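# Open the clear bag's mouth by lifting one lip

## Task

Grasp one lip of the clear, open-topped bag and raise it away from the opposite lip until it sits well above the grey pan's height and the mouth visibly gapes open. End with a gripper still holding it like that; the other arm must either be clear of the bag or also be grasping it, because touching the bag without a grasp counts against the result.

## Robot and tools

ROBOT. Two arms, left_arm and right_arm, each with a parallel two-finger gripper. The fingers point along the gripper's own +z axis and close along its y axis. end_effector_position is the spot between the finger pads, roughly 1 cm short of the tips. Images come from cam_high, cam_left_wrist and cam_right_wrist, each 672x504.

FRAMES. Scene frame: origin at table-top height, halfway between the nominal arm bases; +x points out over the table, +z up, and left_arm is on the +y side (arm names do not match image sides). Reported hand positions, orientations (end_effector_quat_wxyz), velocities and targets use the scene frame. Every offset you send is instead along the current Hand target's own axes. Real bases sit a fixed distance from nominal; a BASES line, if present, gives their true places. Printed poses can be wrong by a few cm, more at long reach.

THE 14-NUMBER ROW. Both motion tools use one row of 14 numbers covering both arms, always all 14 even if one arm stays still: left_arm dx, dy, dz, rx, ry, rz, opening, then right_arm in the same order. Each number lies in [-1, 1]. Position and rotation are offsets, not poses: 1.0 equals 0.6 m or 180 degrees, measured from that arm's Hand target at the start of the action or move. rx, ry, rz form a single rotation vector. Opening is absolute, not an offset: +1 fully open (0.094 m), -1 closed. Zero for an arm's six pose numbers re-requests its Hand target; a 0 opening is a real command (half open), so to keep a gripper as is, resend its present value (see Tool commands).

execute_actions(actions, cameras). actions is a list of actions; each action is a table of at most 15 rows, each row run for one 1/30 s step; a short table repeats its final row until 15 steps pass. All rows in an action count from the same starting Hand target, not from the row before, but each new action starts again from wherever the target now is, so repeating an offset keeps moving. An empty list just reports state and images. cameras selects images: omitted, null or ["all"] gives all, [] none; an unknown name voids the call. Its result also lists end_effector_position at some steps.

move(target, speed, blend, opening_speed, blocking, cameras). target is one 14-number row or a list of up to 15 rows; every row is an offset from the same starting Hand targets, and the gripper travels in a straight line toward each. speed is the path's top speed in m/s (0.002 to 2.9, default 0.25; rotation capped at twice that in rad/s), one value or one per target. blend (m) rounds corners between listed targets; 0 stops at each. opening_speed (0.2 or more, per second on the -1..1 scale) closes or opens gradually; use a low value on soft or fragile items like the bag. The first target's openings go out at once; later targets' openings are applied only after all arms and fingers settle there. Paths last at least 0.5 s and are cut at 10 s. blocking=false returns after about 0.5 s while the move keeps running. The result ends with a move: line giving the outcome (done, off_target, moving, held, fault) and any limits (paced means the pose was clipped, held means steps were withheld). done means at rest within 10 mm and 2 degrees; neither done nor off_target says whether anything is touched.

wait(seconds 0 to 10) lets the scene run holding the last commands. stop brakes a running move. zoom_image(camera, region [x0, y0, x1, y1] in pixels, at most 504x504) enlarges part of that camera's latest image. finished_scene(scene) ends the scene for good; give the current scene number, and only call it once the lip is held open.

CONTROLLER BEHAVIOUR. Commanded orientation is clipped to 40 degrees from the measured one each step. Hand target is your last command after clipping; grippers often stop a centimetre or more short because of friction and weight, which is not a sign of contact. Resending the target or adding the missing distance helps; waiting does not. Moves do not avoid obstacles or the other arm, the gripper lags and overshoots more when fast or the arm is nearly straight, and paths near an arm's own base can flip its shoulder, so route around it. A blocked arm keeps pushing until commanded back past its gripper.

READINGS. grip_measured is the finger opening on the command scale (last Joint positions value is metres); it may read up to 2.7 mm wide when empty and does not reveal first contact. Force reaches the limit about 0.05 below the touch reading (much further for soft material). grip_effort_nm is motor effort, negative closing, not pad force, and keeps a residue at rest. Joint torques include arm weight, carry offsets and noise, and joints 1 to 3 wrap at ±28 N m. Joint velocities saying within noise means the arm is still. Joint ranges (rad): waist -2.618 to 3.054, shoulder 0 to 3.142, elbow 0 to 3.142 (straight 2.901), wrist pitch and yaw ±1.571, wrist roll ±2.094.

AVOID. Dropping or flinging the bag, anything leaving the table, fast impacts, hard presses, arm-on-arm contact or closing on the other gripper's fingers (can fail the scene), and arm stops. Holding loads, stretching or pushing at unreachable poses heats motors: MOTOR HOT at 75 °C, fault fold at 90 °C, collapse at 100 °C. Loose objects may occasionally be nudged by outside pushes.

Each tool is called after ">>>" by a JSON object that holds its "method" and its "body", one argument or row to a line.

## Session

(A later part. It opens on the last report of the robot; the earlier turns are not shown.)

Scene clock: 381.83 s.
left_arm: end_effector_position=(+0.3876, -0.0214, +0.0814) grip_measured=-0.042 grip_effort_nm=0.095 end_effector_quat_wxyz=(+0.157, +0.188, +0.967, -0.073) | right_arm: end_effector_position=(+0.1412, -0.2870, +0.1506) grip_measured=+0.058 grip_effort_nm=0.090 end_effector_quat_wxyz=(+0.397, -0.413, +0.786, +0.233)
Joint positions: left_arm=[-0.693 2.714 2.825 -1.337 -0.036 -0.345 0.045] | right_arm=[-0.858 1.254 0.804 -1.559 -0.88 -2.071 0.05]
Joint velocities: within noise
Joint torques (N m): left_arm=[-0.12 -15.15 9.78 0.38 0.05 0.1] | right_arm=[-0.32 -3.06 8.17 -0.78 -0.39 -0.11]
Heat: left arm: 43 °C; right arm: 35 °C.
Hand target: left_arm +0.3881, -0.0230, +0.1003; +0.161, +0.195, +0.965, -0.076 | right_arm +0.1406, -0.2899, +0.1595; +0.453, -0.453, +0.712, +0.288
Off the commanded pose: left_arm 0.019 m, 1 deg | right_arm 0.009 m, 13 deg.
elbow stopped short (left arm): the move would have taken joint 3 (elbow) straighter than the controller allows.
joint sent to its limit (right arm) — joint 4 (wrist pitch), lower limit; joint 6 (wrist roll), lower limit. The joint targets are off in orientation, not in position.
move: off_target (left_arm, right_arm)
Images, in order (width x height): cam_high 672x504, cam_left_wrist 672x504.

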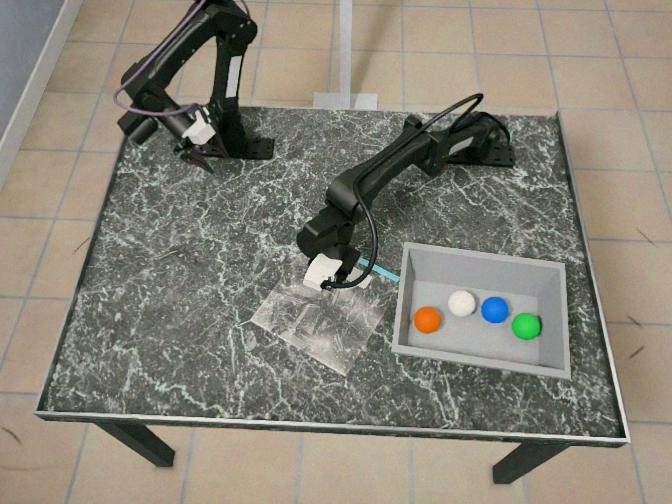

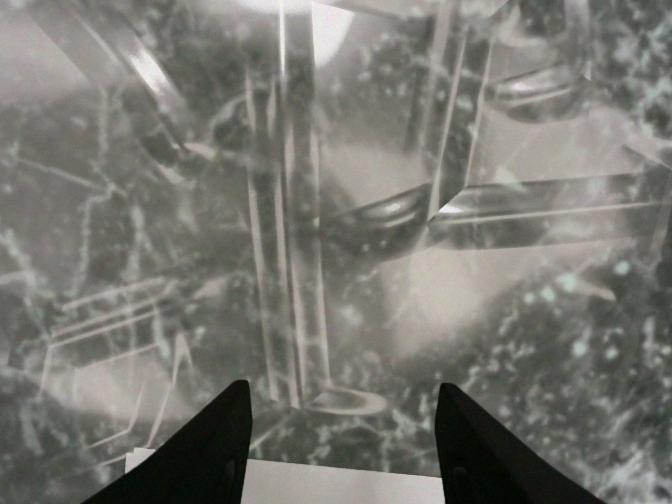

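>>> {"method": "move", "body": {
  "target": [0.012,0.024,0.06,0,0,0,-0.04,0,0,0,0,0,0,0.06],
  "speed": 0.06,
  "cameras": ["cam_left_wrist"]
}}

Scene clock: 387.83 s.
left_arm: end_effector_position=(+0.3876, -0.0093, +0.0381) grip_measured=-0.042 grip_effort_nm=0.090 end_effector_quat_wxyz=(+0.126, +0.192, +0.972, -0.057) | right_arm: end_effector_position=(+0.1412, -0.2870, +0.1506) grip_measured=+0.058 grip_effort_nm=0.100 end_effector_quat_wxyz=(+0.397, -0.413, +0.786, +0.233)
Joint positions: left_arm=[-0.675 2.679 2.602 -1.216 -0.027 -0.324 0.045] | right_arm=[-0.858 1.254 0.804 -1.559 -0.88 -2.071 0.05]
Joint velocities: within noise
Joint torques (N m): left_arm=[0.43 -18.51 4.98 0.99 0.05 0.11] | right_arm=[-0.31 -3.06 8.17 -0.78 -0.39 -0.11]
Heat: left arm: 45 °C; right arm: 35 °C.
Hand target: left_arm +0.3976, -0.0150, +0.0629; +0.161, +0.195, +0.964, -0.076 | right_arm +0.1406, -0.2899, +0.1595; +0.453, -0.453, +0.712, +0.288
Off the commanded pose: left_arm 0.027 m, 5 deg | right_arm 0.009 m, 13 deg.
joint sent to its limit (right arm) — joint 4 (wrist pitch), lower limit; joint 6 (wrist roll), lower limit. The joint targets are off in orientation, not in position.
move: off_target (left_arm, right_arm)
Images, in order (width x height): cam_left_wrist 672x504.

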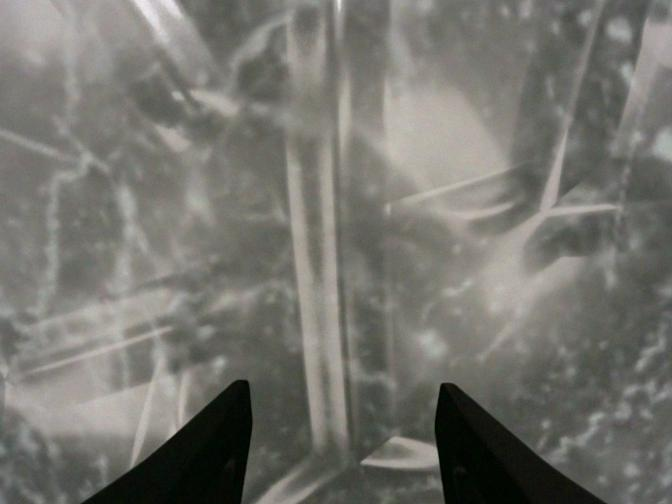

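>>> {"method": "move", "body": {
  "target": [0.006,0.002,0.02,0,0,0,-0.04,0,0,0,0,0,0,0.06],
  "speed": 0.04,
  "cameras": ["cam_left_wrist"]
}}

Scene clock: 391.37 s.
left_arm: end_effector_position=(+0.3888, -0.0106, +0.0302) grip_measured=-0.042 grip_effort_nm=0.090 end_effector_quat_wxyz=(+0.131, +0.199, +0.969, -0.060) | right_arm: end_effector_position=(+0.1412, -0.2870, +0.1506) grip_measured=+0.058 grip_effort_nm=0.095 end_effector_quat_wxyz=(+0.397, -0.413, +0.786, +0.233)
Joint positions: left_arm=[-0.675 2.658 2.526 -1.151 -0.025 -0.31 0.045] | right_arm=[-0.858 1.254 0.804 -1.559 -0.88 -2.071 0.05]
Joint velocities: within noise
Joint torques (N m): left_arm=[0.49 -17.92 4.75 1 0.06 0.1] | right_arm=[-0.31 -3.06 8.17 -0.78 -0.39 -0.11]
Heat: left arm: 46 °C; right arm: 35 °C.
Hand target: left_arm +0.3984, -0.0151, +0.0505; +0.161, +0.195, +0.964, -0.076 | right_arm +0.1406, -0.2899, +0.1595; +0.453, -0.453, +0.712, +0.288
Off the commanded pose: left_arm 0.023 m, 4 deg | right_arm 0.009 m, 13 deg.
joint sent to its limit (right arm) — joint 4 (wrist pitch), lower limit; joint 6 (wrist roll), lower limit. The joint targets are off in orientation, not in position.
move: off_target (left_arm, right_arm)
Images, in order (width x height): cam_left_wrist 672x504.

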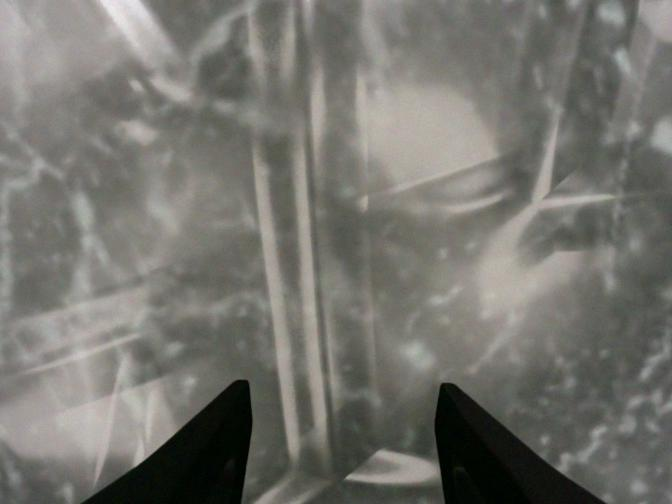

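>>> {"method": "move", "body": {
  "target": [0.001,0.006,0.004,0,0,0,-0.65,0,0,0,0,0,0,0.06],
  "opening_speed": 0.25,
  "speed": 0.03,
  "cameras": ["cam_left_wrist"]
}}

Scene clock: 397.07 s.
left_arm: end_effector_position=(+0.3931, -0.0069, +0.0297) grip_measured=-0.648 grip_effort_nm=-0.115 end_effector_quat_wxyz=(+0.138, +0.197, +0.969, -0.056) | right_arm: end_effector_position=(+0.1412, -0.2870, +0.1506) grip_measured=+0.058 grip_effort_nm=0.095 end_effector_quat_wxyz=(+0.397, -0.413, +0.786, +0.233)
Joint positions: left_arm=[-0.668 2.645 2.496 -1.125 -0.036 -0.304 0.017] | right_arm=[-0.858 1.254 0.804 -1.559 -0.88 -2.071 0.05]
Joint velocities: within noise
Joint torques (N m): left_arm=[0.47 -17.54 4.75 0.98 0.06 0.11] | right_arm=[-0.31 -3.07 8.2 -0.78 -0.39 -0.11]
Heat: left arm: 47 °C; right arm: 35 °C.
Hand target: left_arm +0.4000, -0.0121, +0.0477; +0.161, +0.195, +0.964, -0.076 | right_arm +0.1406, -0.2899, +0.1595; +0.453, -0.453, +0.712, +0.288
Off the commanded pose: left_arm 0.020 m, 4 deg | right_arm 0.009 m, 13 deg.
joint sent to its limit (right arm) — joint 4 (wrist pitch), lower limit; joint 6 (wrist roll), lower limit. The joint targets are off in orientation, not in position.
move: off_target (left_arm, right_arm)
Images, in order (width x height): cam_left_wrist 672x504.

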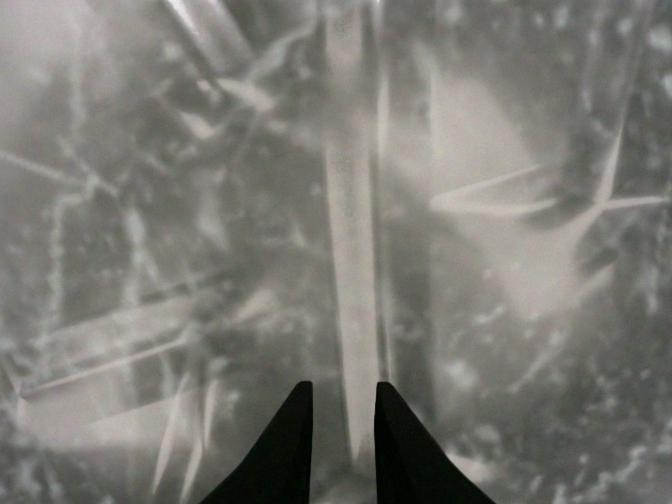

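Ridge is between the fingers. Close fully.

>>> {"method": "move", "body": {
  "target": [0,0,0,0,0,0,-1,0,0,0,0,0,0,0.06],
  "opening_speed": 0.25,
  "cameras": ["cam_left_wrist"]
}}

>>> {"method": "move", "body": {
  "target": [-0.023,0,-0.063,0,0,0,-1,0,0,0,0,0,0,0.06],
  "speed": 0.06
}}

Scene clock: 401.80 s.
left_arm: end_effector_position=(+0.3921, -0.0086, +0.0298) grip_measured=-0.980 grip_effort_nm=-1.043 end_effector_quat_wxyz=(+0.136, +0.198, +0.969, -0.061) | right_arm: end_effector_position=(+0.1412, -0.2870, +0.1506) grip_measured=+0.058 grip_effort_nm=0.090 end_effector_quat_wxyz=(+0.397, -0.413, +0.786, +0.233)
Joint positions: left_arm=[-0.668 2.645 2.496 -1.124 -0.025 -0.304 0.001] | right_arm=[-0.858 1.254 0.804 -1.559 -0.88 -2.071 0.05]
Joint velocities: within noise
Joint torques (N m): left_arm=[0.47 -17.54 4.71 0.97 0.07 0.11] | right_arm=[-0.32 -3.07 8.18 -0.78 -0.39 -0.11]
Heat: left arm: 47 °C; right arm: 35 °C.
Hand target: left_arm +0.4000, -0.0121, +0.0477; +0.161, +0.195, +0.964, -0.076 | right_arm +0.1406, -0.2899, +0.1595; +0.453, -0.453, +0.712, +0.288
Off the commanded pose: left_arm 0.020 m, 3 deg | right_arm 0.009 m, 13 deg.
joint sent to its limit (right arm) — joint 4 (wrist pitch), lower limit; joint 6 (wrist roll), lower limit. The joint targets are off in orientation, not in position.
move: off_target (left_arm, right_arm)
Images, in order (width x height): cam_left_wrist 672x504.

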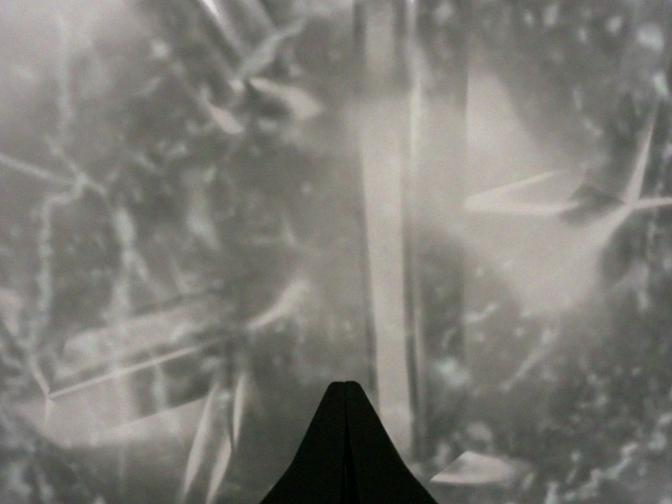

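Scene clock: 404.00 s.
left_arm: end_effector_position=(+0.3986, -0.0108, +0.0839) grip_measured=-0.980 grip_effort_nm=-1.038 end_effector_quat_wxyz=(+0.161, +0.191, +0.965, -0.077) | right_arm: end_effector_position=(+0.1412, -0.2870, +0.1506) grip_measured=+0.058 grip_effort_nm=0.095 end_effector_quat_wxyz=(+0.397, -0.413, +0.786, +0.233)
Joint positions: left_arm=[-0.663 2.678 2.76 -1.294 -0.022 -0.311 0.001] | right_arm=[-0.858 1.254 0.804 -1.559 -0.88 -2.071 0.05]
Joint velocities: within noise
Joint torques (N m): left_arm=[0.55 -12.7 9.96 0.42 0.05 0.1] | right_arm=[-0.32 -3.07 8.18 -0.78 -0.39 -0.11]
Heat: left arm: 46 °C; right arm: 35 °C.
Hand target: left_arm +0.4014, -0.0091, +0.0877; +0.161, +0.195, +0.964, -0.076 | right_arm +0.1406, -0.2899, +0.1595; +0.453, -0.453, +0.712, +0.288
Off the commanded pose: left_arm 0.005 m, 1 deg | right_arm 0.009 m, 13 deg.
joint sent to its limit (right arm) — joint 4 (wrist pitch), lower limit; joint 6 (wrist roll), lower limit. The joint targets are off in orientation, not in position.
move: off_target (right_arm)

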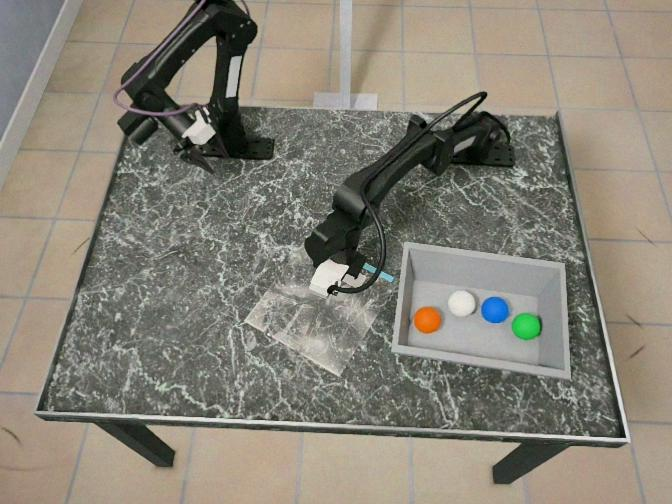

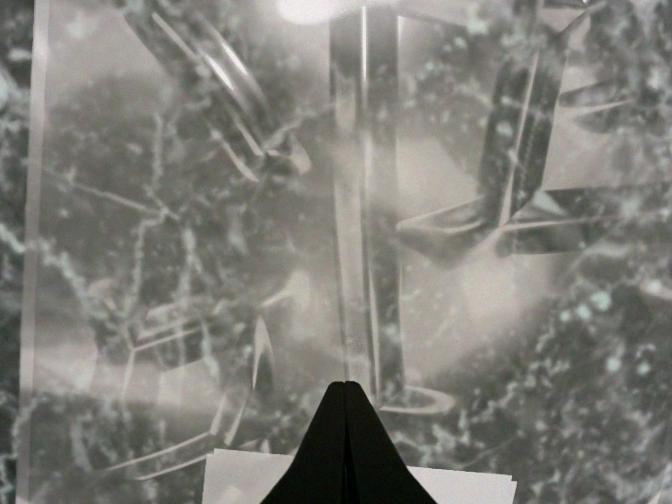

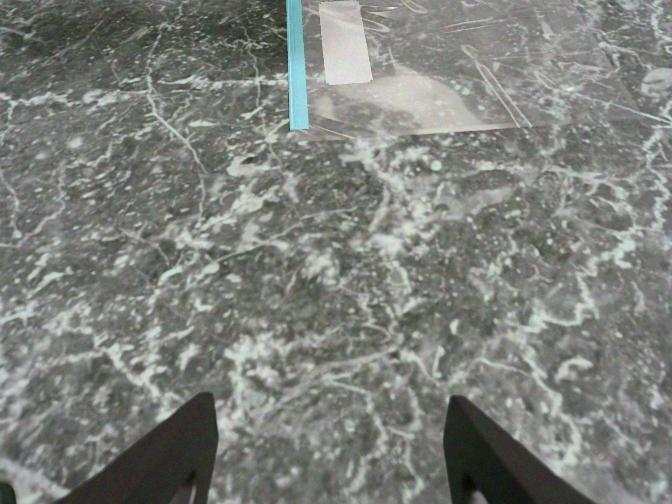

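>>> {"method": "move", "body": {
  "target": [
    [-0.09,0,-0.25,0,0,0,-1,0,0,0,0,0,0,0.06],
    [0.262,0.227,-0.4,0,0,0,1,0,0,0,0,0,0,0.06],
    [0.262,0.227,-0.4,0,0,0,1,-0.223,-0.086,0.518,0,0.25,0,0.06]
  ]
}}

Scene clock: 442.53 s.
left_arm: end_effector_position=(+0.2461, +0.2248, +0.2451) grip_measured=+0.998 grip_effort_nm=0.090 end_effector_quat_wxyz=(+0.142, +0.189, +0.970, -0.065) | right_arm: end_effector_position=(+0.3272, -0.0070, +0.1495) grip_measured=+0.058 grip_effort_nm=0.090 end_effector_quat_wxyz=(+0.151, -0.534, +0.826, +0.094)
Joint positions: left_arm=[-0.363 1.564 1.727 -1.427 0.067 -0.032 0.094] | right_arm=[0.631 2.006 1.866 -1.119 -0.181 -0.525 0.05]
Joint velocities: within noise
Joint torques (N m): left_arm=[0.32 -6.98 4.67 1.07 0.11 0.1] | right_arm=[-0.03 -7.38 10.03 0.48 -0.04 0.11]
Heat: left arm: 40 °C; right arm: 36 °C.
Hand target: left_arm +0.2514, +0.2207, +0.2476; +0.161, +0.195, +0.965, -0.076 | right_arm +0.3308, -0.0055, +0.1494; +0.146, -0.528, +0.831, +0.093
Off the commanded pose: left_arm 0.007 m, 3 deg | right_arm 0.004 m, 1 deg.
elbow stopped short (left arm): the move would have taken joint 3 (elbow) straighter than the controller allows.
move: off_target (left_arm); target 2's new opening was sent with left_arm's hand 0.008 m and 3 deg from that target

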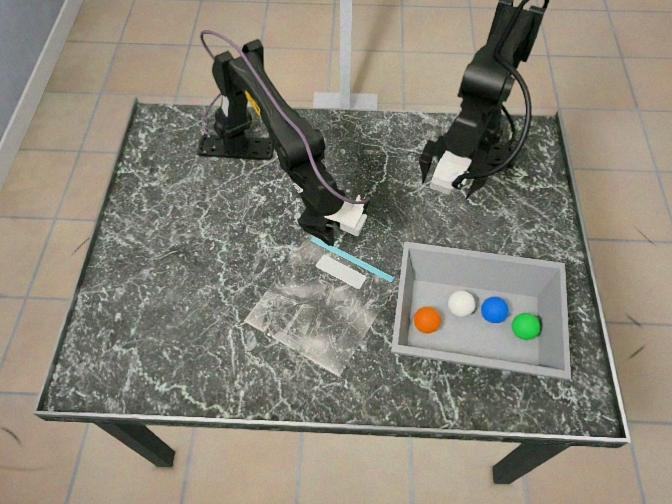

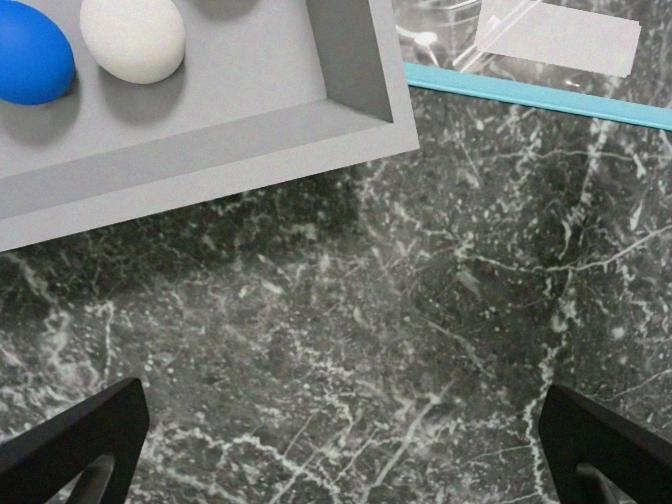

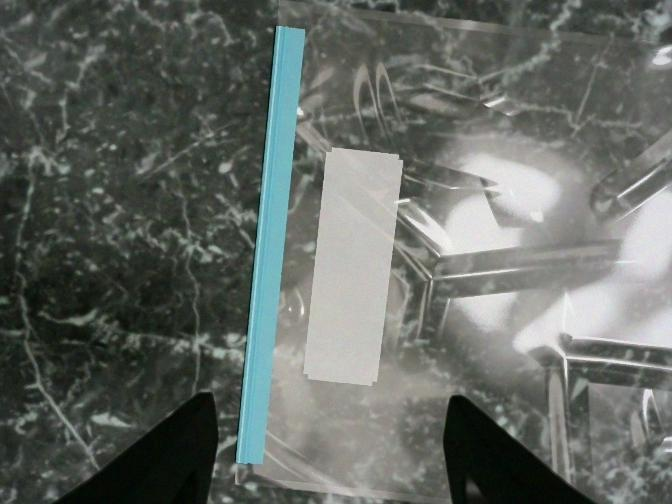

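>>> {"method": "move", "body": {
  "target": [0,0,0,0,0,0,1,0.034,0.007,0.147,0,0,0.028,0.06],
  "speed": 0.12,
  "cameras": ["cam_right_wrist"]
}}

Scene clock: 449.10 s.
left_arm: end_effector_position=(+0.2461, +0.2248, +0.2451) grip_measured=+0.998 grip_effort_nm=0.095 end_effector_quat_wxyz=(+0.142, +0.189, +0.970, -0.065) | right_arm: end_effector_position=(+0.3327, +0.0047, +0.0732) grip_measured=+0.058 grip_effort_nm=0.095 end_effector_quat_wxyz=(+0.148, -0.491, +0.852, +0.102)
Joint positions: left_arm=[-0.363 1.564 1.727 -1.427 0.067 -0.032 0.094] | right_arm=[0.648 2.062 1.643 -0.835 -0.175 -0.407 0.05]
Joint velocities: within noise
Joint torques (N m): left_arm=[0.31 -6.93 4.64 1.06 0.12 0.11] | right_arm=[0.34 -8.14 5.15 1.01 -0.03 0.1]
Heat: left arm: 40 °C; right arm: 36 °C.
Hand target: left_arm +0.2514, +0.2207, +0.2476; +0.161, +0.195, +0.965, -0.076 | right_arm +0.3316, +0.0063, +0.0596; +0.142, -0.491, +0.853, +0.099
Off the commanded pose: left_arm 0.007 m, 3 deg | right_arm 0.014 m, 1 deg.
move: off_target (left_arm, right_arm)
Images, in order (width x height): cam_right_wrist 672x504.

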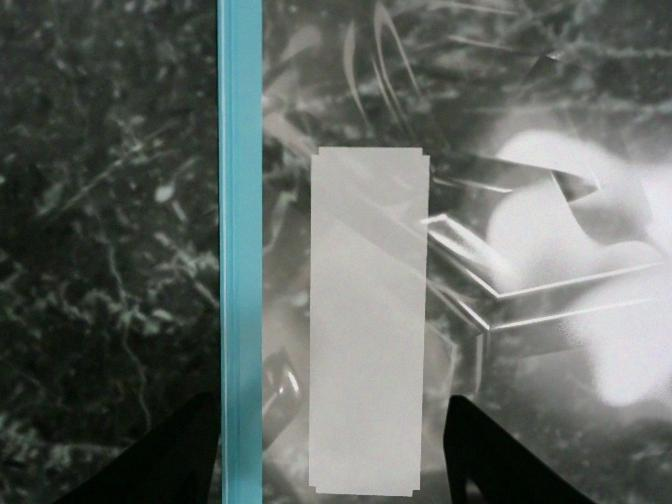

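>>> {"method": "move", "body": {
  "target": [0,0,0,0,0,0,1,0.031,0,0.086,0,0,0,0.06],
  "speed": 0.06,
  "cameras": ["cam_right_wrist"]
}}

Scene clock: 454.57 s.
left_arm: end_effector_position=(+0.2465, +0.2247, +0.2452) grip_measured=+0.998 grip_effort_nm=0.090 end_effector_quat_wxyz=(+0.143, +0.189, +0.969, -0.066) | right_arm: end_effector_position=(+0.3346, +0.0057, +0.0203) grip_measured=+0.058 grip_effort_nm=0.090 end_effector_quat_wxyz=(+0.150, -0.490, +0.853, +0.101)
Joint positions: left_arm=[-0.363 1.564 1.727 -1.426 0.067 -0.032 0.094] | right_arm=[0.648 2.12 1.514 -0.642 -0.173 -0.404 0.05]
Joint velocities: within noise
Joint torques (N m): left_arm=[0.31 -6.95 4.67 1.05 0.11 0.11] | right_arm=[0.65 -7.99 4.82 1.05 -0.03 0.11]
Heat: left arm: 40 °C; right arm: 36 °C.
Hand target: left_arm +0.2514, +0.2207, +0.2476; +0.161, +0.195, +0.965, -0.076 | right_arm +0.3302, +0.0071, +0.0046; +0.142, -0.491, +0.853, +0.099
Off the commanded pose: left_arm 0.007 m, 3 deg | right_arm 0.016 m, 1 deg.
move: off_target (left_arm, right_arm)
Images, in order (width x height): cam_right_wrist 672x504.

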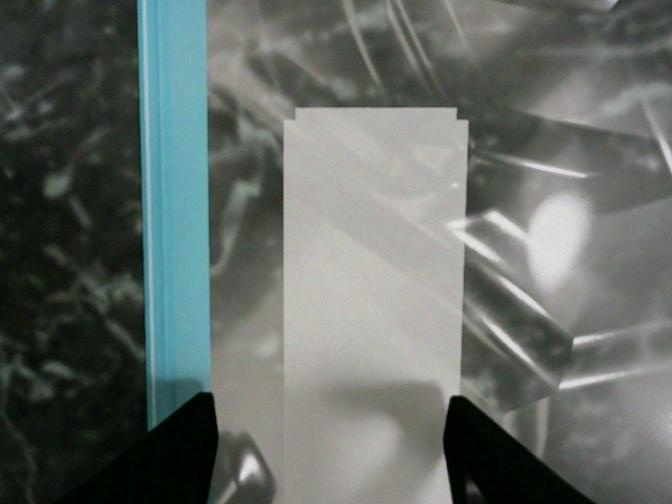

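>>> {"method": "move", "body": {
  "target": [
    [0,0,0,0,0,0,1,-0.017,0.003,-0.055,0,0,0,0.06],
    [0,0,0,0,0,0,1,0.003,0.012,-0.06,0,0,0,0.06]
  ],
  "speed": 0.08,
  "cameras": ["cam_right_wrist"]
}}

Scene clock: 460.63 s.
left_arm: end_effector_position=(+0.2465, +0.2247, +0.2452) grip_measured=+0.998 grip_effort_nm=0.095 end_effector_quat_wxyz=(+0.143, +0.189, +0.969, -0.066) | right_arm: end_effector_position=(+0.3272, +0.0005, +0.0341) grip_measured=+0.058 grip_effort_nm=0.085 end_effector_quat_wxyz=(+0.147, -0.489, +0.854, +0.101)
Joint positions: left_arm=[-0.363 1.564 1.727 -1.426 0.067 -0.032 0.094] | right_arm=[0.648 2.075 1.505 -0.685 -0.173 -0.402 0.05]
Joint velocities: within noise
Joint torques (N m): left_arm=[0.32 -6.93 4.67 1.05 0.12 0.11] | right_arm=[0.61 -11.58 4.64 0.58 -0.03 0.1]
Heat: left arm: 39 °C; right arm: 36 °C.
Hand target: left_arm +0.2514, +0.2207, +0.2476; +0.161, +0.195, +0.965, -0.076 | right_arm +0.3179, -0.0019, +0.0382; +0.142, -0.491, +0.853, +0.099
Off the commanded pose: left_arm 0.007 m, 3 deg | right_arm 0.010 m, 1 deg.
move: off_target (left_arm)
Images, in order (width x height): cam_right_wrist 672x504.

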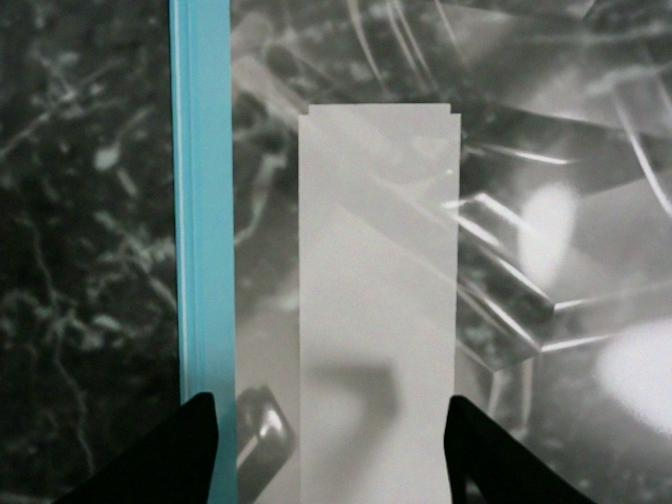

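>>> {"method": "move", "body": {
  "target": [0,0,0,0,0,0,1,0.025,0.008,0.061,0,0,0,0.06],
  "speed": 0.06,
  "cameras": ["cam_right_wrist"]
}}

Scene clock: 465.20 s.
left_arm: end_effector_position=(+0.2465, +0.2247, +0.2452) grip_measured=+0.998 grip_effort_nm=0.090 end_effector_quat_wxyz=(+0.143, +0.189, +0.969, -0.066) | right_arm: end_effector_position=(+0.3256, +0.0066, +0.0169) grip_measured=+0.058 grip_effort_nm=0.085 end_effector_quat_wxyz=(+0.169, -0.497, +0.845, +0.103)
Joint positions: left_arm=[-0.363 1.564 1.727 -1.426 0.067 -0.032 0.094] | right_arm=[0.661 2.075 1.415 -0.548 -0.171 -0.408 0.05]
Joint velocities: within noise
Joint torques (N m): left_arm=[0.34 -6.98 4.7 1.05 0.13 0.1] | right_arm=[0.51 -8.42 3.56 0.76 0 0.13]
Heat: left arm: 39 °C; right arm: 35 °C.
Hand target: left_arm +0.2514, +0.2207, +0.2476; +0.161, +0.195, +0.965, -0.076 | right_arm +0.3119, -0.0004, -0.0012; +0.142, -0.491, +0.853, +0.099
Off the commanded pose: left_arm 0.007 m, 3 deg | right_arm 0.024 m, 3 deg.
move: off_target (left_arm, right_arm)
Images, in order (width x height): cam_right_wrist 672x504.

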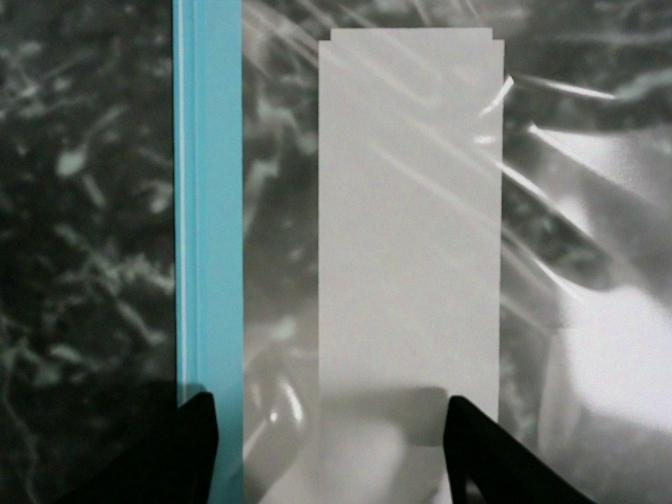

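>>> {"method": "move", "body": {
  "target": [0,0,0,0,0,0,1,0,0,0,0,0,0,-0.5],
  "opening_speed": 0.3,
  "cameras": ["cam_right_wrist"]
}}

Scene clock: 470.07 s.
left_arm: end_effector_position=(+0.2465, +0.2247, +0.2452) grip_measured=+0.998 grip_effort_nm=0.090 end_effector_quat_wxyz=(+0.143, +0.189, +0.969, -0.066) | right_arm: end_effector_position=(+0.3276, +0.0064, +0.0172) grip_measured=-0.498 grip_effort_nm=-0.129 end_effector_quat_wxyz=(+0.173, -0.496, +0.845, +0.100)
Joint positions: left_arm=[-0.363 1.564 1.727 -1.426 0.067 -0.032 0.094] | right_arm=[0.661 2.075 1.415 -0.542 -0.164 -0.405 0.024]
Joint velocities: within noise
Joint torques (N m): left_arm=[0.31 -6.94 4.67 1.05 0.12 0.1] | right_arm=[0.5 -8.42 3.62 0.7 -0.09 0.12]
Heat: left arm: 39 °C; right arm: 35 °C.
Hand target: left_arm +0.2514, +0.2207, +0.2476; +0.161, +0.195, +0.965, -0.076 | right_arm +0.3119, -0.0003, -0.0012; +0.142, -0.491, +0.853, +0.099
Off the commanded pose: left_arm 0.007 m, 3 deg | right_arm 0.025 m, 4 deg.
move: off_target (left_arm, right_arm)
Images, in order (width x height): cam_right_wrist 672x504.

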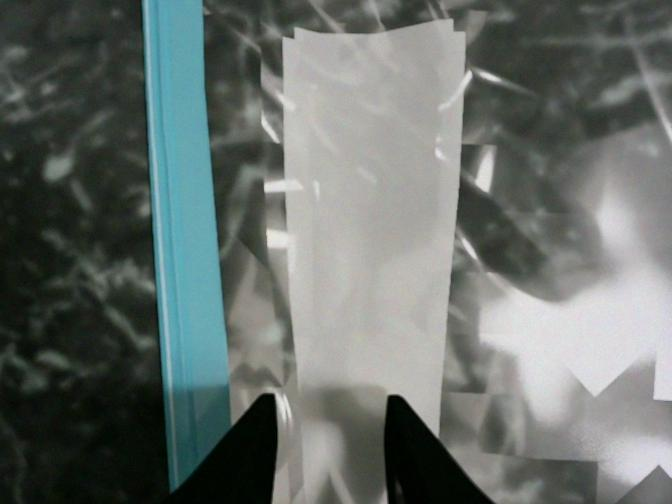

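>>> {"method": "move", "body": {
  "target": [0,0,0,0,0,0,1,0,0,0,0,0,0,-1],
  "opening_speed": 0.3,
  "cameras": ["cam_right_wrist"]
}}

>>> {"method": "move", "body": {
  "target": [0,0,0,0,0,0,1,-0.046,0,-0.125,0,0,0,-1],
  "speed": 0.06
}}

Scene clock: 475.13 s.
left_arm: end_effector_position=(+0.2465, +0.2247, +0.2452) grip_measured=+0.998 grip_effort_nm=0.090 end_effector_quat_wxyz=(+0.143, +0.189, +0.969, -0.066) | right_arm: end_effector_position=(+0.3276, +0.0064, +0.0172) grip_measured=-0.995 grip_effort_nm=-0.286 end_effector_quat_wxyz=(+0.173, -0.495, +0.846, +0.100)
Joint positions: left_arm=[-0.363 1.564 1.727 -1.426 0.067 -0.032 0.094] | right_arm=[0.661 2.075 1.415 -0.542 -0.164 -0.404 0]
Joint velocities: within noise
Joint torques (N m): left_arm=[0.29 -6.94 4.67 1.05 0.13 0.11] | right_arm=[0.5 -8.43 3.62 0.7 -0.09 0.11]
Heat: left arm: 39 °C; right arm: 35 °C.
Hand target: left_arm +0.2514, +0.2207, +0.2476; +0.161, +0.195, +0.965, -0.076 | right_arm +0.3119, -0.0003, -0.0012; +0.142, -0.491, +0.853, +0.099
Off the commanded pose: left_arm 0.007 m, 3 deg | right_arm 0.025 m, 4 deg.
move: off_target (left_arm, right_arm)
Images, in order (width x height): cam_right_wrist 672x504.

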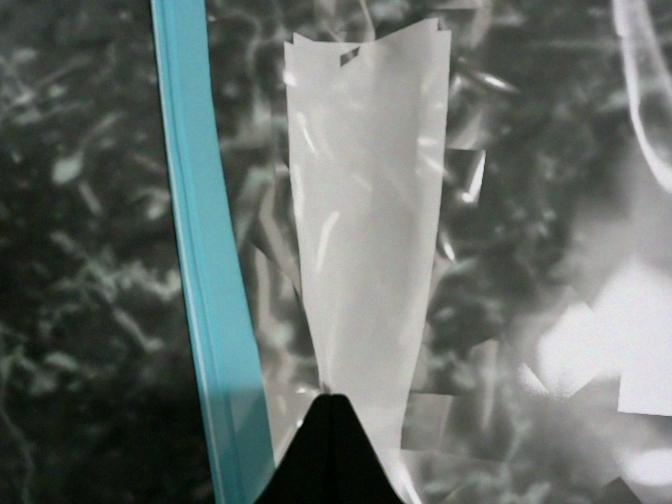

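Scene clock: 477.33 s.
left_arm: end_effector_position=(+0.2465, +0.2247, +0.2452) grip_measured=+0.998 grip_effort_nm=0.090 end_effector_quat_wxyz=(+0.143, +0.189, +0.969, -0.066) | right_arm: end_effector_position=(+0.3095, -0.0066, +0.0559) grip_measured=-0.995 grip_effort_nm=-0.281 end_effector_quat_wxyz=(+0.121, -0.490, +0.858, +0.096)
Joint positions: left_arm=[-0.363 1.564 1.727 -1.426 0.067 -0.032 0.094] | right_arm=[0.661 2.025 1.534 -0.817 -0.164 -0.391 0]
Joint velocities: within noise
Joint torques (N m): left_arm=[0.28 -6.91 4.7 1.05 0.13 0.11] | right_arm=[0.13 -11.38 9.48 0.42 -0.11 0.07]
Heat: left arm: 39 °C; right arm: 35 °C.
Hand target: left_arm +0.2514, +0.2207, +0.2476; +0.161, +0.195, +0.965, -0.076 | right_arm +0.3142, -0.0012, +0.0787; +0.142, -0.491, +0.853, +0.099
Off the commanded pose: left_arm 0.007 m, 3 deg | right_arm 0.024 m, 3 deg.
move: off_target (left_arm, right_arm)

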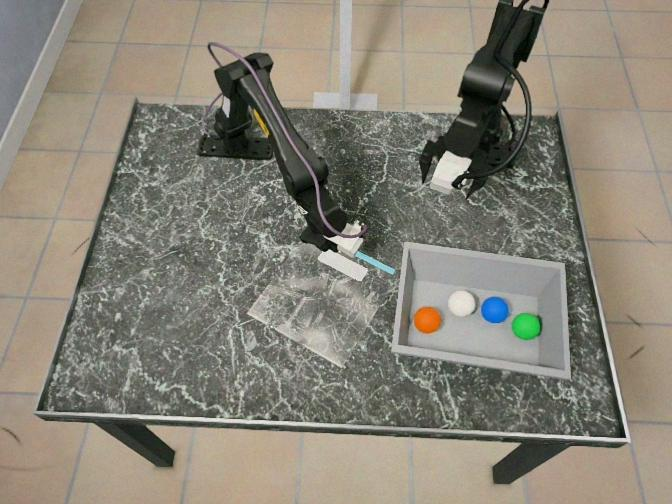

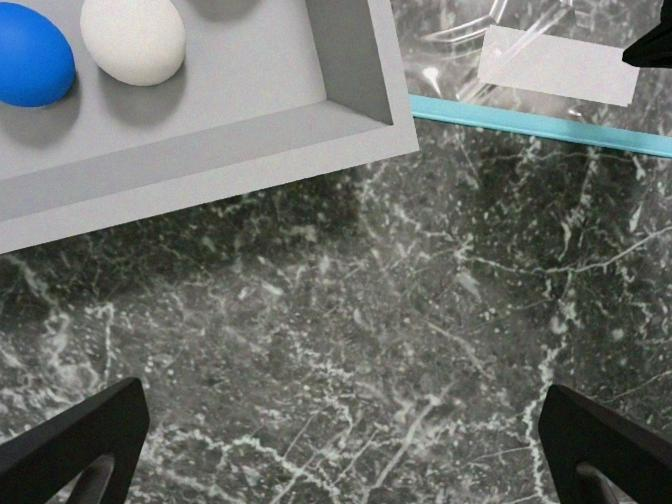

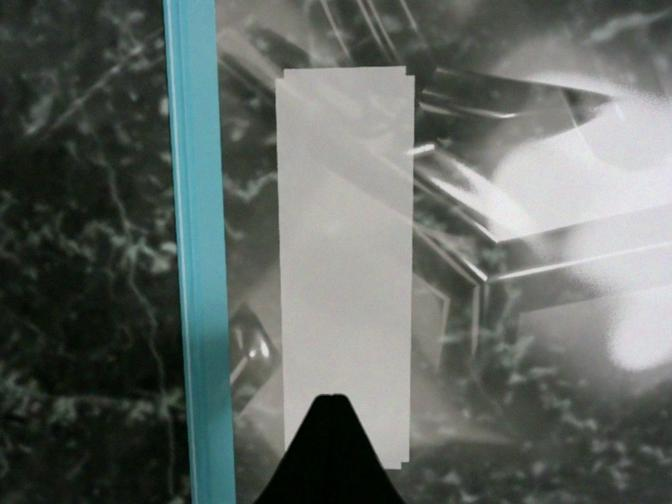

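>>> {"method": "move", "body": {
  "target": [0,0,0,0,0,0,1,0.034,0,0.094,0,0,0,0.06],
  "speed": 0.08,
  "cameras": ["cam_right_wrist"]
}}

Scene clock: 496.40 s.
left_arm: end_effector_position=(+0.2465, +0.2247, +0.2452) grip_measured=+0.998 grip_effort_nm=0.090 end_effector_quat_wxyz=(+0.143, +0.189, +0.969, -0.066) | right_arm: end_effector_position=(+0.3164, -0.0016, +0.0332) grip_measured=+0.058 grip_effort_nm=0.085 end_effector_quat_wxyz=(+0.150, -0.490, +0.853, +0.099)
Joint positions: left_arm=[-0.363 1.564 1.727 -1.426 0.067 -0.032 0.094] | right_arm=[0.661 2.035 1.439 -0.651 -0.164 -0.391 0.05]
Joint velocities: within noise
Joint torques (N m): left_arm=[0.32 -6.91 4.66 1.04 0.13 0.11] | right_arm=[0.44 -7.51 4.81 1.03 -0.09 0.1]
Heat: left arm: 39 °C; right arm: 36 °C.
Hand target: left_arm +0.2514, +0.2207, +0.2476; +0.161, +0.195, +0.965, -0.076 | right_arm +0.3126, -0.0003, +0.0186; +0.142, -0.491, +0.853, +0.099
Off the commanded pose: left_arm 0.007 m, 3 deg | right_arm 0.015 m, 1 deg.
move: off_target (left_arm, right_arm)
Images, in order (width x height): cam_right_wrist 672x504.

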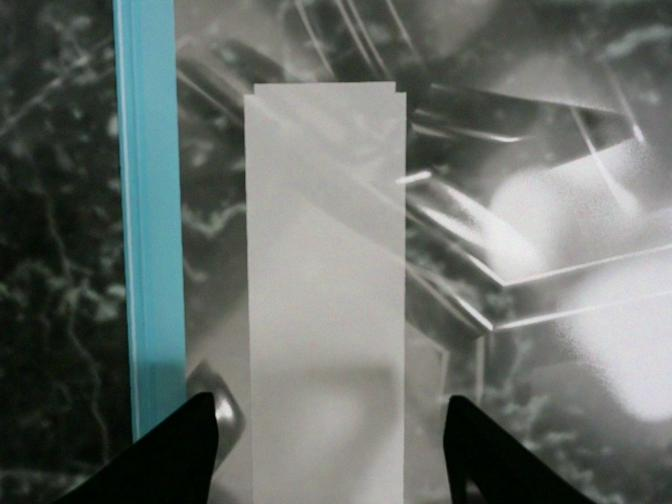

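>>> {"method": "move", "body": {
  "target": [
    [0,0,0,0,0,0,1,0,0.017,0,0,0,0,0.06],
    [0,0,0,0,0,0,1,0.018,0.017,0.05,0,0,0,0.06]
  ],
  "speed": 0.06,
  "cameras": ["cam_right_wrist"]
}}

>>> {"method": "move", "body": {
  "target": [0,0,0,0,0,0,1,0,0,0,0,0,0,-0.5],
  "opening_speed": 0.25,
  "cameras": ["cam_right_wrist"]
}}

Scene clock: 504.70 s.
left_arm: end_effector_position=(+0.2465, +0.2247, +0.2452) grip_measured=+0.998 grip_effort_nm=0.090 end_effector_quat_wxyz=(+0.143, +0.189, +0.969, -0.066) | right_arm: end_effector_position=(+0.3147, +0.0132, +0.0171) grip_measured=+0.058 grip_effort_nm=0.095 end_effector_quat_wxyz=(+0.177, -0.497, +0.843, +0.105)
Joint positions: left_arm=[-0.363 1.564 1.727 -1.426 0.067 -0.032 0.094] | right_arm=[0.69 2.048 1.366 -0.507 -0.162 -0.381 0.05]
Joint velocities: within noise
Joint torques (N m): left_arm=[0.28 -6.97 4.67 1.04 0.12 0.11] | right_arm=[0.21 -6.06 3.88 0.89 -0.01 0.12]
Heat: left arm: 39 °C; right arm: 36 °C.
Hand target: left_arm +0.2514, +0.2207, +0.2476; +0.161, +0.195, +0.965, -0.076 | right_arm +0.3030, +0.0053, -0.0129; +0.142, -0.491, +0.853, +0.099
Off the commanded pose: left_arm 0.007 m, 3 deg | right_arm 0.033 m, 4 deg.
move: off_target (left_arm, right_arm)
Images, in order (width x height): cam_right_wrist 672x504.

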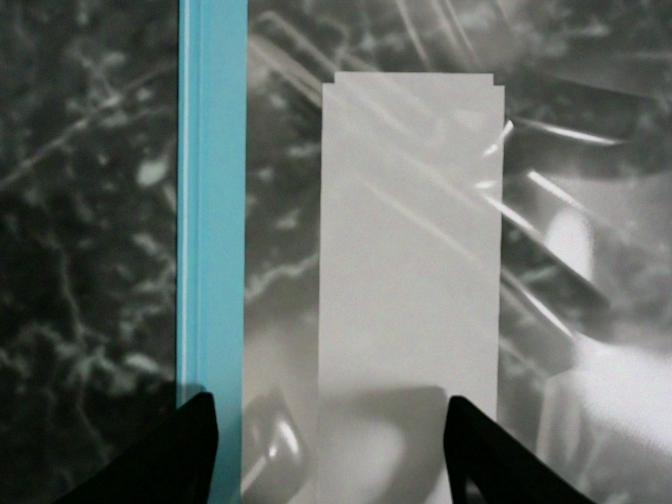

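Scene clock: 507.47 s.
left_arm: end_effector_position=(+0.2465, +0.2247, +0.2452) grip_measured=+0.998 grip_effort_nm=0.095 end_effector_quat_wxyz=(+0.143, +0.189, +0.969, -0.066) | right_arm: end_effector_position=(+0.3171, +0.0144, +0.0171) grip_measured=-0.498 grip_effort_nm=-0.115 end_effector_quat_wxyz=(+0.182, -0.497, +0.842, +0.104)
Joint positions: left_arm=[-0.363 1.564 1.727 -1.426 0.067 -0.032 0.094] | right_arm=[0.69 2.05 1.366 -0.495 -0.159 -0.381 0.024]
Joint velocities: within noise
Joint torques (N m): left_arm=[0.27 -6.91 4.67 1.05 0.13 0.11] | right_arm=[0.21 -6.24 3.96 0.78 -0.03 0.11]
Heat: left arm: 39 °C; right arm: 35 °C.
Hand target: left_arm +0.2514, +0.2207, +0.2476; +0.161, +0.195, +0.965, -0.076 | right_arm +0.3030, +0.0053, -0.0129; +0.142, -0.491, +0.853, +0.099
Off the commanded pose: left_arm 0.007 m, 3 deg | right_arm 0.034 m, 5 deg.
move: off_target (left_arm, right_arm)
Images, in order (width x height): cam_right_wrist 672x504.

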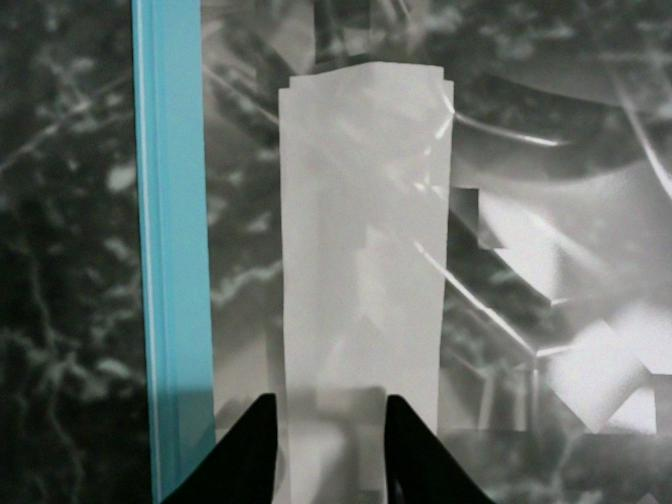

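>>> {"method": "move", "body": {
  "target": [
    [0,0,0,0,0,0,1,-0.022,0,-0.08,0,0,0,-0.5],
    [0,0,0,0,0,0,1,-0.022,0,-0.08,0.03,0,0,0.06]
  ],
  "speed": 0.08,
  "cameras": ["cam_right_wrist"]
}}

Scene clock: 513.63 s.
left_arm: end_effector_position=(+0.2465, +0.2247, +0.2452) grip_measured=+0.998 grip_effort_nm=0.090 end_effector_quat_wxyz=(+0.143, +0.189, +0.969, -0.066) | right_arm: end_effector_position=(+0.3015, -0.0009, +0.0246) grip_measured=+0.058 grip_effort_nm=0.090 end_effector_quat_wxyz=(+0.150, -0.491, +0.856, +0.058)
Joint positions: left_arm=[-0.363 1.564 1.727 -1.426 0.067 -0.032 0.094] | right_arm=[0.722 2.012 1.377 -0.62 -0.064 -0.345 0.05]
Joint velocities: within noise
Joint torques (N m): left_arm=[0.31 -6.91 4.64 1.05 0.12 0.1] | right_arm=[0.35 -11.28 5.93 0.78 0.05 0.11]
Heat: left arm: 39 °C; right arm: 35 °C.
Hand target: left_arm +0.2514, +0.2207, +0.2476; +0.161, +0.195, +0.965, -0.076 | right_arm +0.3024, +0.0011, +0.0368; +0.165, -0.484, +0.857, +0.059
Off the commanded pose: left_arm 0.007 m, 3 deg | right_arm 0.012 m, 2 deg.
move: off_target (left_arm, right_arm); target 2's new opening was sent with right_arm's hand 0.012 m and 2 deg from that target
Images, in order (width x height): cam_right_wrist 672x504.

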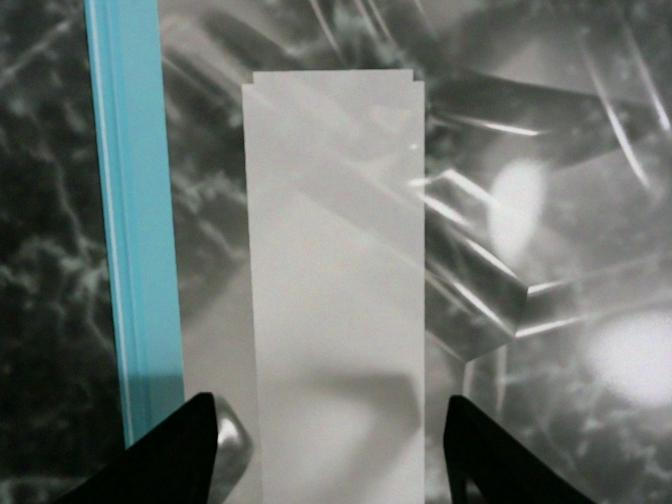

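>>> {"method": "move", "body": {
  "target": [
    [0,0,0,0,0,0,1,-0.01,0.01,-0.027,0,0,0,0.06],
    [0,0,0,0,0,0,1,-0.01,0.02,-0.02,0,0,0,0.06],
    [0,0,0,0,0,0,1,0.025,0.02,0.075,0,0,0,0.06]
  ],
  "speed": 0.06,
  "cameras": ["cam_right_wrist"]
}}

>>> {"method": "move", "body": {
  "target": [0,0,0,0,0,0,1,0,0,0,0,0,0,-0.5],
  "opening_speed": 0.25,
  "cameras": ["cam_right_wrist"]
}}

Scene clock: 520.20 s.
left_arm: end_effector_position=(+0.2465, +0.2247, +0.2452) grip_measured=+0.998 grip_effort_nm=0.090 end_effector_quat_wxyz=(+0.143, +0.189, +0.969, -0.066) | right_arm: end_effector_position=(+0.3025, +0.0191, +0.0184) grip_measured=+0.058 grip_effort_nm=0.085 end_effector_quat_wxyz=(+0.196, -0.484, +0.850, +0.073)
Joint positions: left_arm=[-0.363 1.564 1.727 -1.426 0.067 -0.032 0.094] | right_arm=[0.755 2.004 1.3 -0.45 -0.064 -0.304 0.05]
Joint velocities: within noise
Joint torques (N m): left_arm=[0.25 -6.94 4.67 1.04 0.13 0.11] | right_arm=[-0.34 -5.79 3.84 0.98 0.04 0.05]
Heat: left arm: 39 °C; right arm: 35 °C.
Hand target: left_arm +0.2514, +0.2207, +0.2476; +0.161, +0.195, +0.965, -0.076 | right_arm +0.2952, +0.0071, -0.0112; +0.165, -0.484, +0.857, +0.059
Off the commanded pose: left_arm 0.007 m, 3 deg | right_arm 0.033 m, 4 deg.
move: off_target (left_arm, right_arm)
Images, in order (width x height): cam_right_wrist 672x504.

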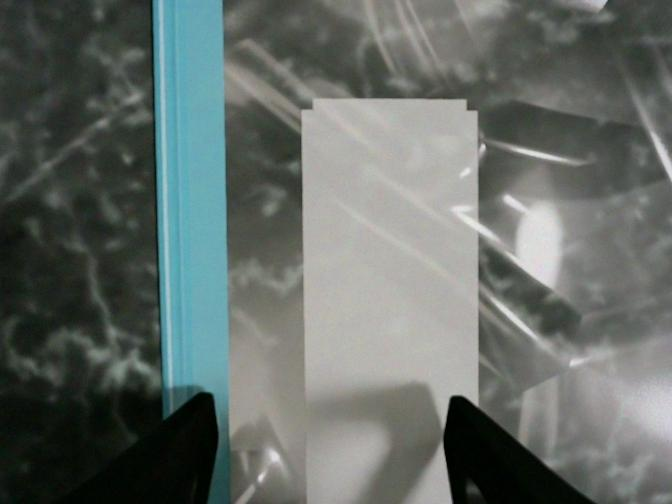

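Scene clock: 522.97 s.
left_arm: end_effector_position=(+0.2465, +0.2247, +0.2452) grip_measured=+0.998 grip_effort_nm=0.090 end_effector_quat_wxyz=(+0.143, +0.189, +0.969, -0.066) | right_arm: end_effector_position=(+0.3036, +0.0200, +0.0180) grip_measured=-0.498 grip_effort_nm=-0.120 end_effector_quat_wxyz=(+0.198, -0.484, +0.849, +0.074)
Joint positions: left_arm=[-0.363 1.564 1.727 -1.426 0.067 -0.032 0.094] | right_arm=[0.755 2.007 1.3 -0.442 -0.064 -0.304 0.024]
Joint velocities: within noise
Joint torques (N m): left_arm=[0.29 -6.91 4.68 1.04 0.11 0.11] | right_arm=[-0.34 -5.94 3.9 0.91 0.04 0.05]
Heat: left arm: 39 °C; right arm: 35 °C.
Hand target: left_arm +0.2514, +0.2207, +0.2476; +0.161, +0.195, +0.965, -0.076 | right_arm +0.2952, +0.0070, -0.0113; +0.165, -0.484, +0.857, +0.059
Off the commanded pose: left_arm 0.007 m, 3 deg | right_arm 0.033 m, 4 deg.
move: off_target (left_arm, right_arm)
Images, in order (width x height): cam_right_wrist 672x504.

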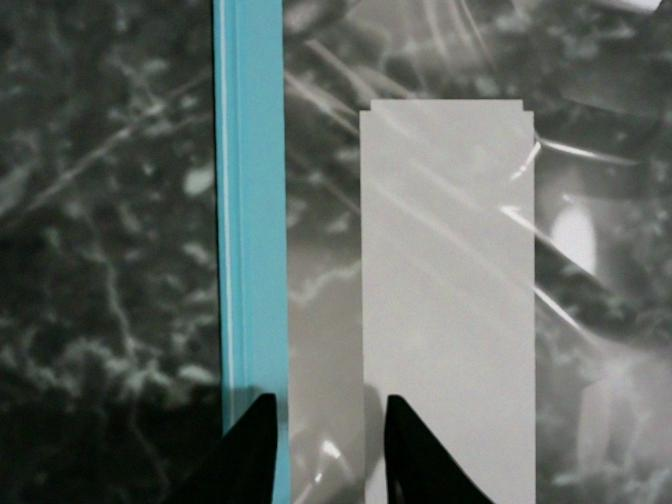

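>>> {"method": "move", "body": {
  "target": [
    [0,0,0,0,0,0,1,-0.024,0,-0.09,0,0,0,-0.5],
    [0,0,0,0,0,0,1,-0.024,-0.02,-0.09,-0.014,0,0,0.06]
  ],
  "speed": 0.08,
  "cameras": ["cam_right_wrist"]
}}

Scene clock: 530.40 s.
left_arm: end_effector_position=(+0.2465, +0.2247, +0.2452) grip_measured=+0.998 grip_effort_nm=0.090 end_effector_quat_wxyz=(+0.143, +0.189, +0.969, -0.066) | right_arm: end_effector_position=(+0.2969, -0.0090, +0.0310) grip_measured=+0.058 grip_effort_nm=0.095 end_effector_quat_wxyz=(+0.145, -0.480, +0.863, +0.066)
Joint positions: left_arm=[-0.363 1.564 1.727 -1.426 0.067 -0.032 0.094] | right_arm=[0.707 1.977 1.355 -0.64 -0.083 -0.333 0.05]
Joint velocities: within noise
Joint torques (N m): left_arm=[0.32 -6.95 4.64 1.05 0.11 0.11] | right_arm=[-0.1 -9.39 9.37 0.5 -0.27 -0.1]
Heat: left arm: 39 °C; right arm: 35 °C.
Hand target: left_arm +0.2514, +0.2207, +0.2476; +0.161, +0.195, +0.965, -0.076 | right_arm +0.3001, -0.0017, +0.0450; +0.155, -0.488, +0.856, +0.078
Off the commanded pose: left_arm 0.007 m, 3 deg | right_arm 0.016 m, 2 deg.
move: off_target (left_arm, right_arm); target 2's new opening was sent with right_arm's hand 0.016 m and 2 deg from that target
Images, in order (width x height): cam_right_wrist 672x504.

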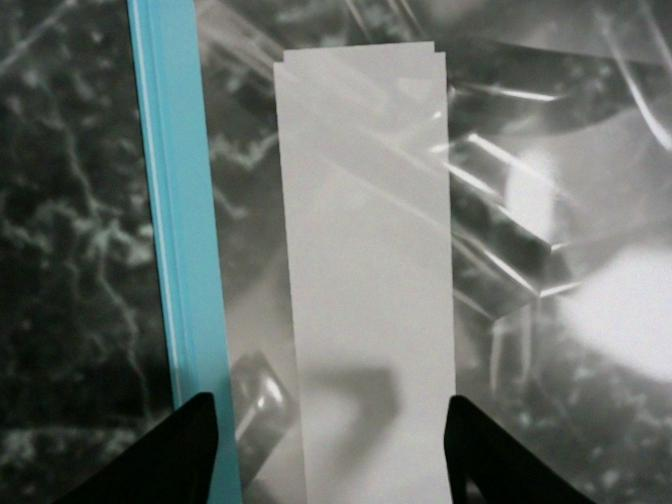

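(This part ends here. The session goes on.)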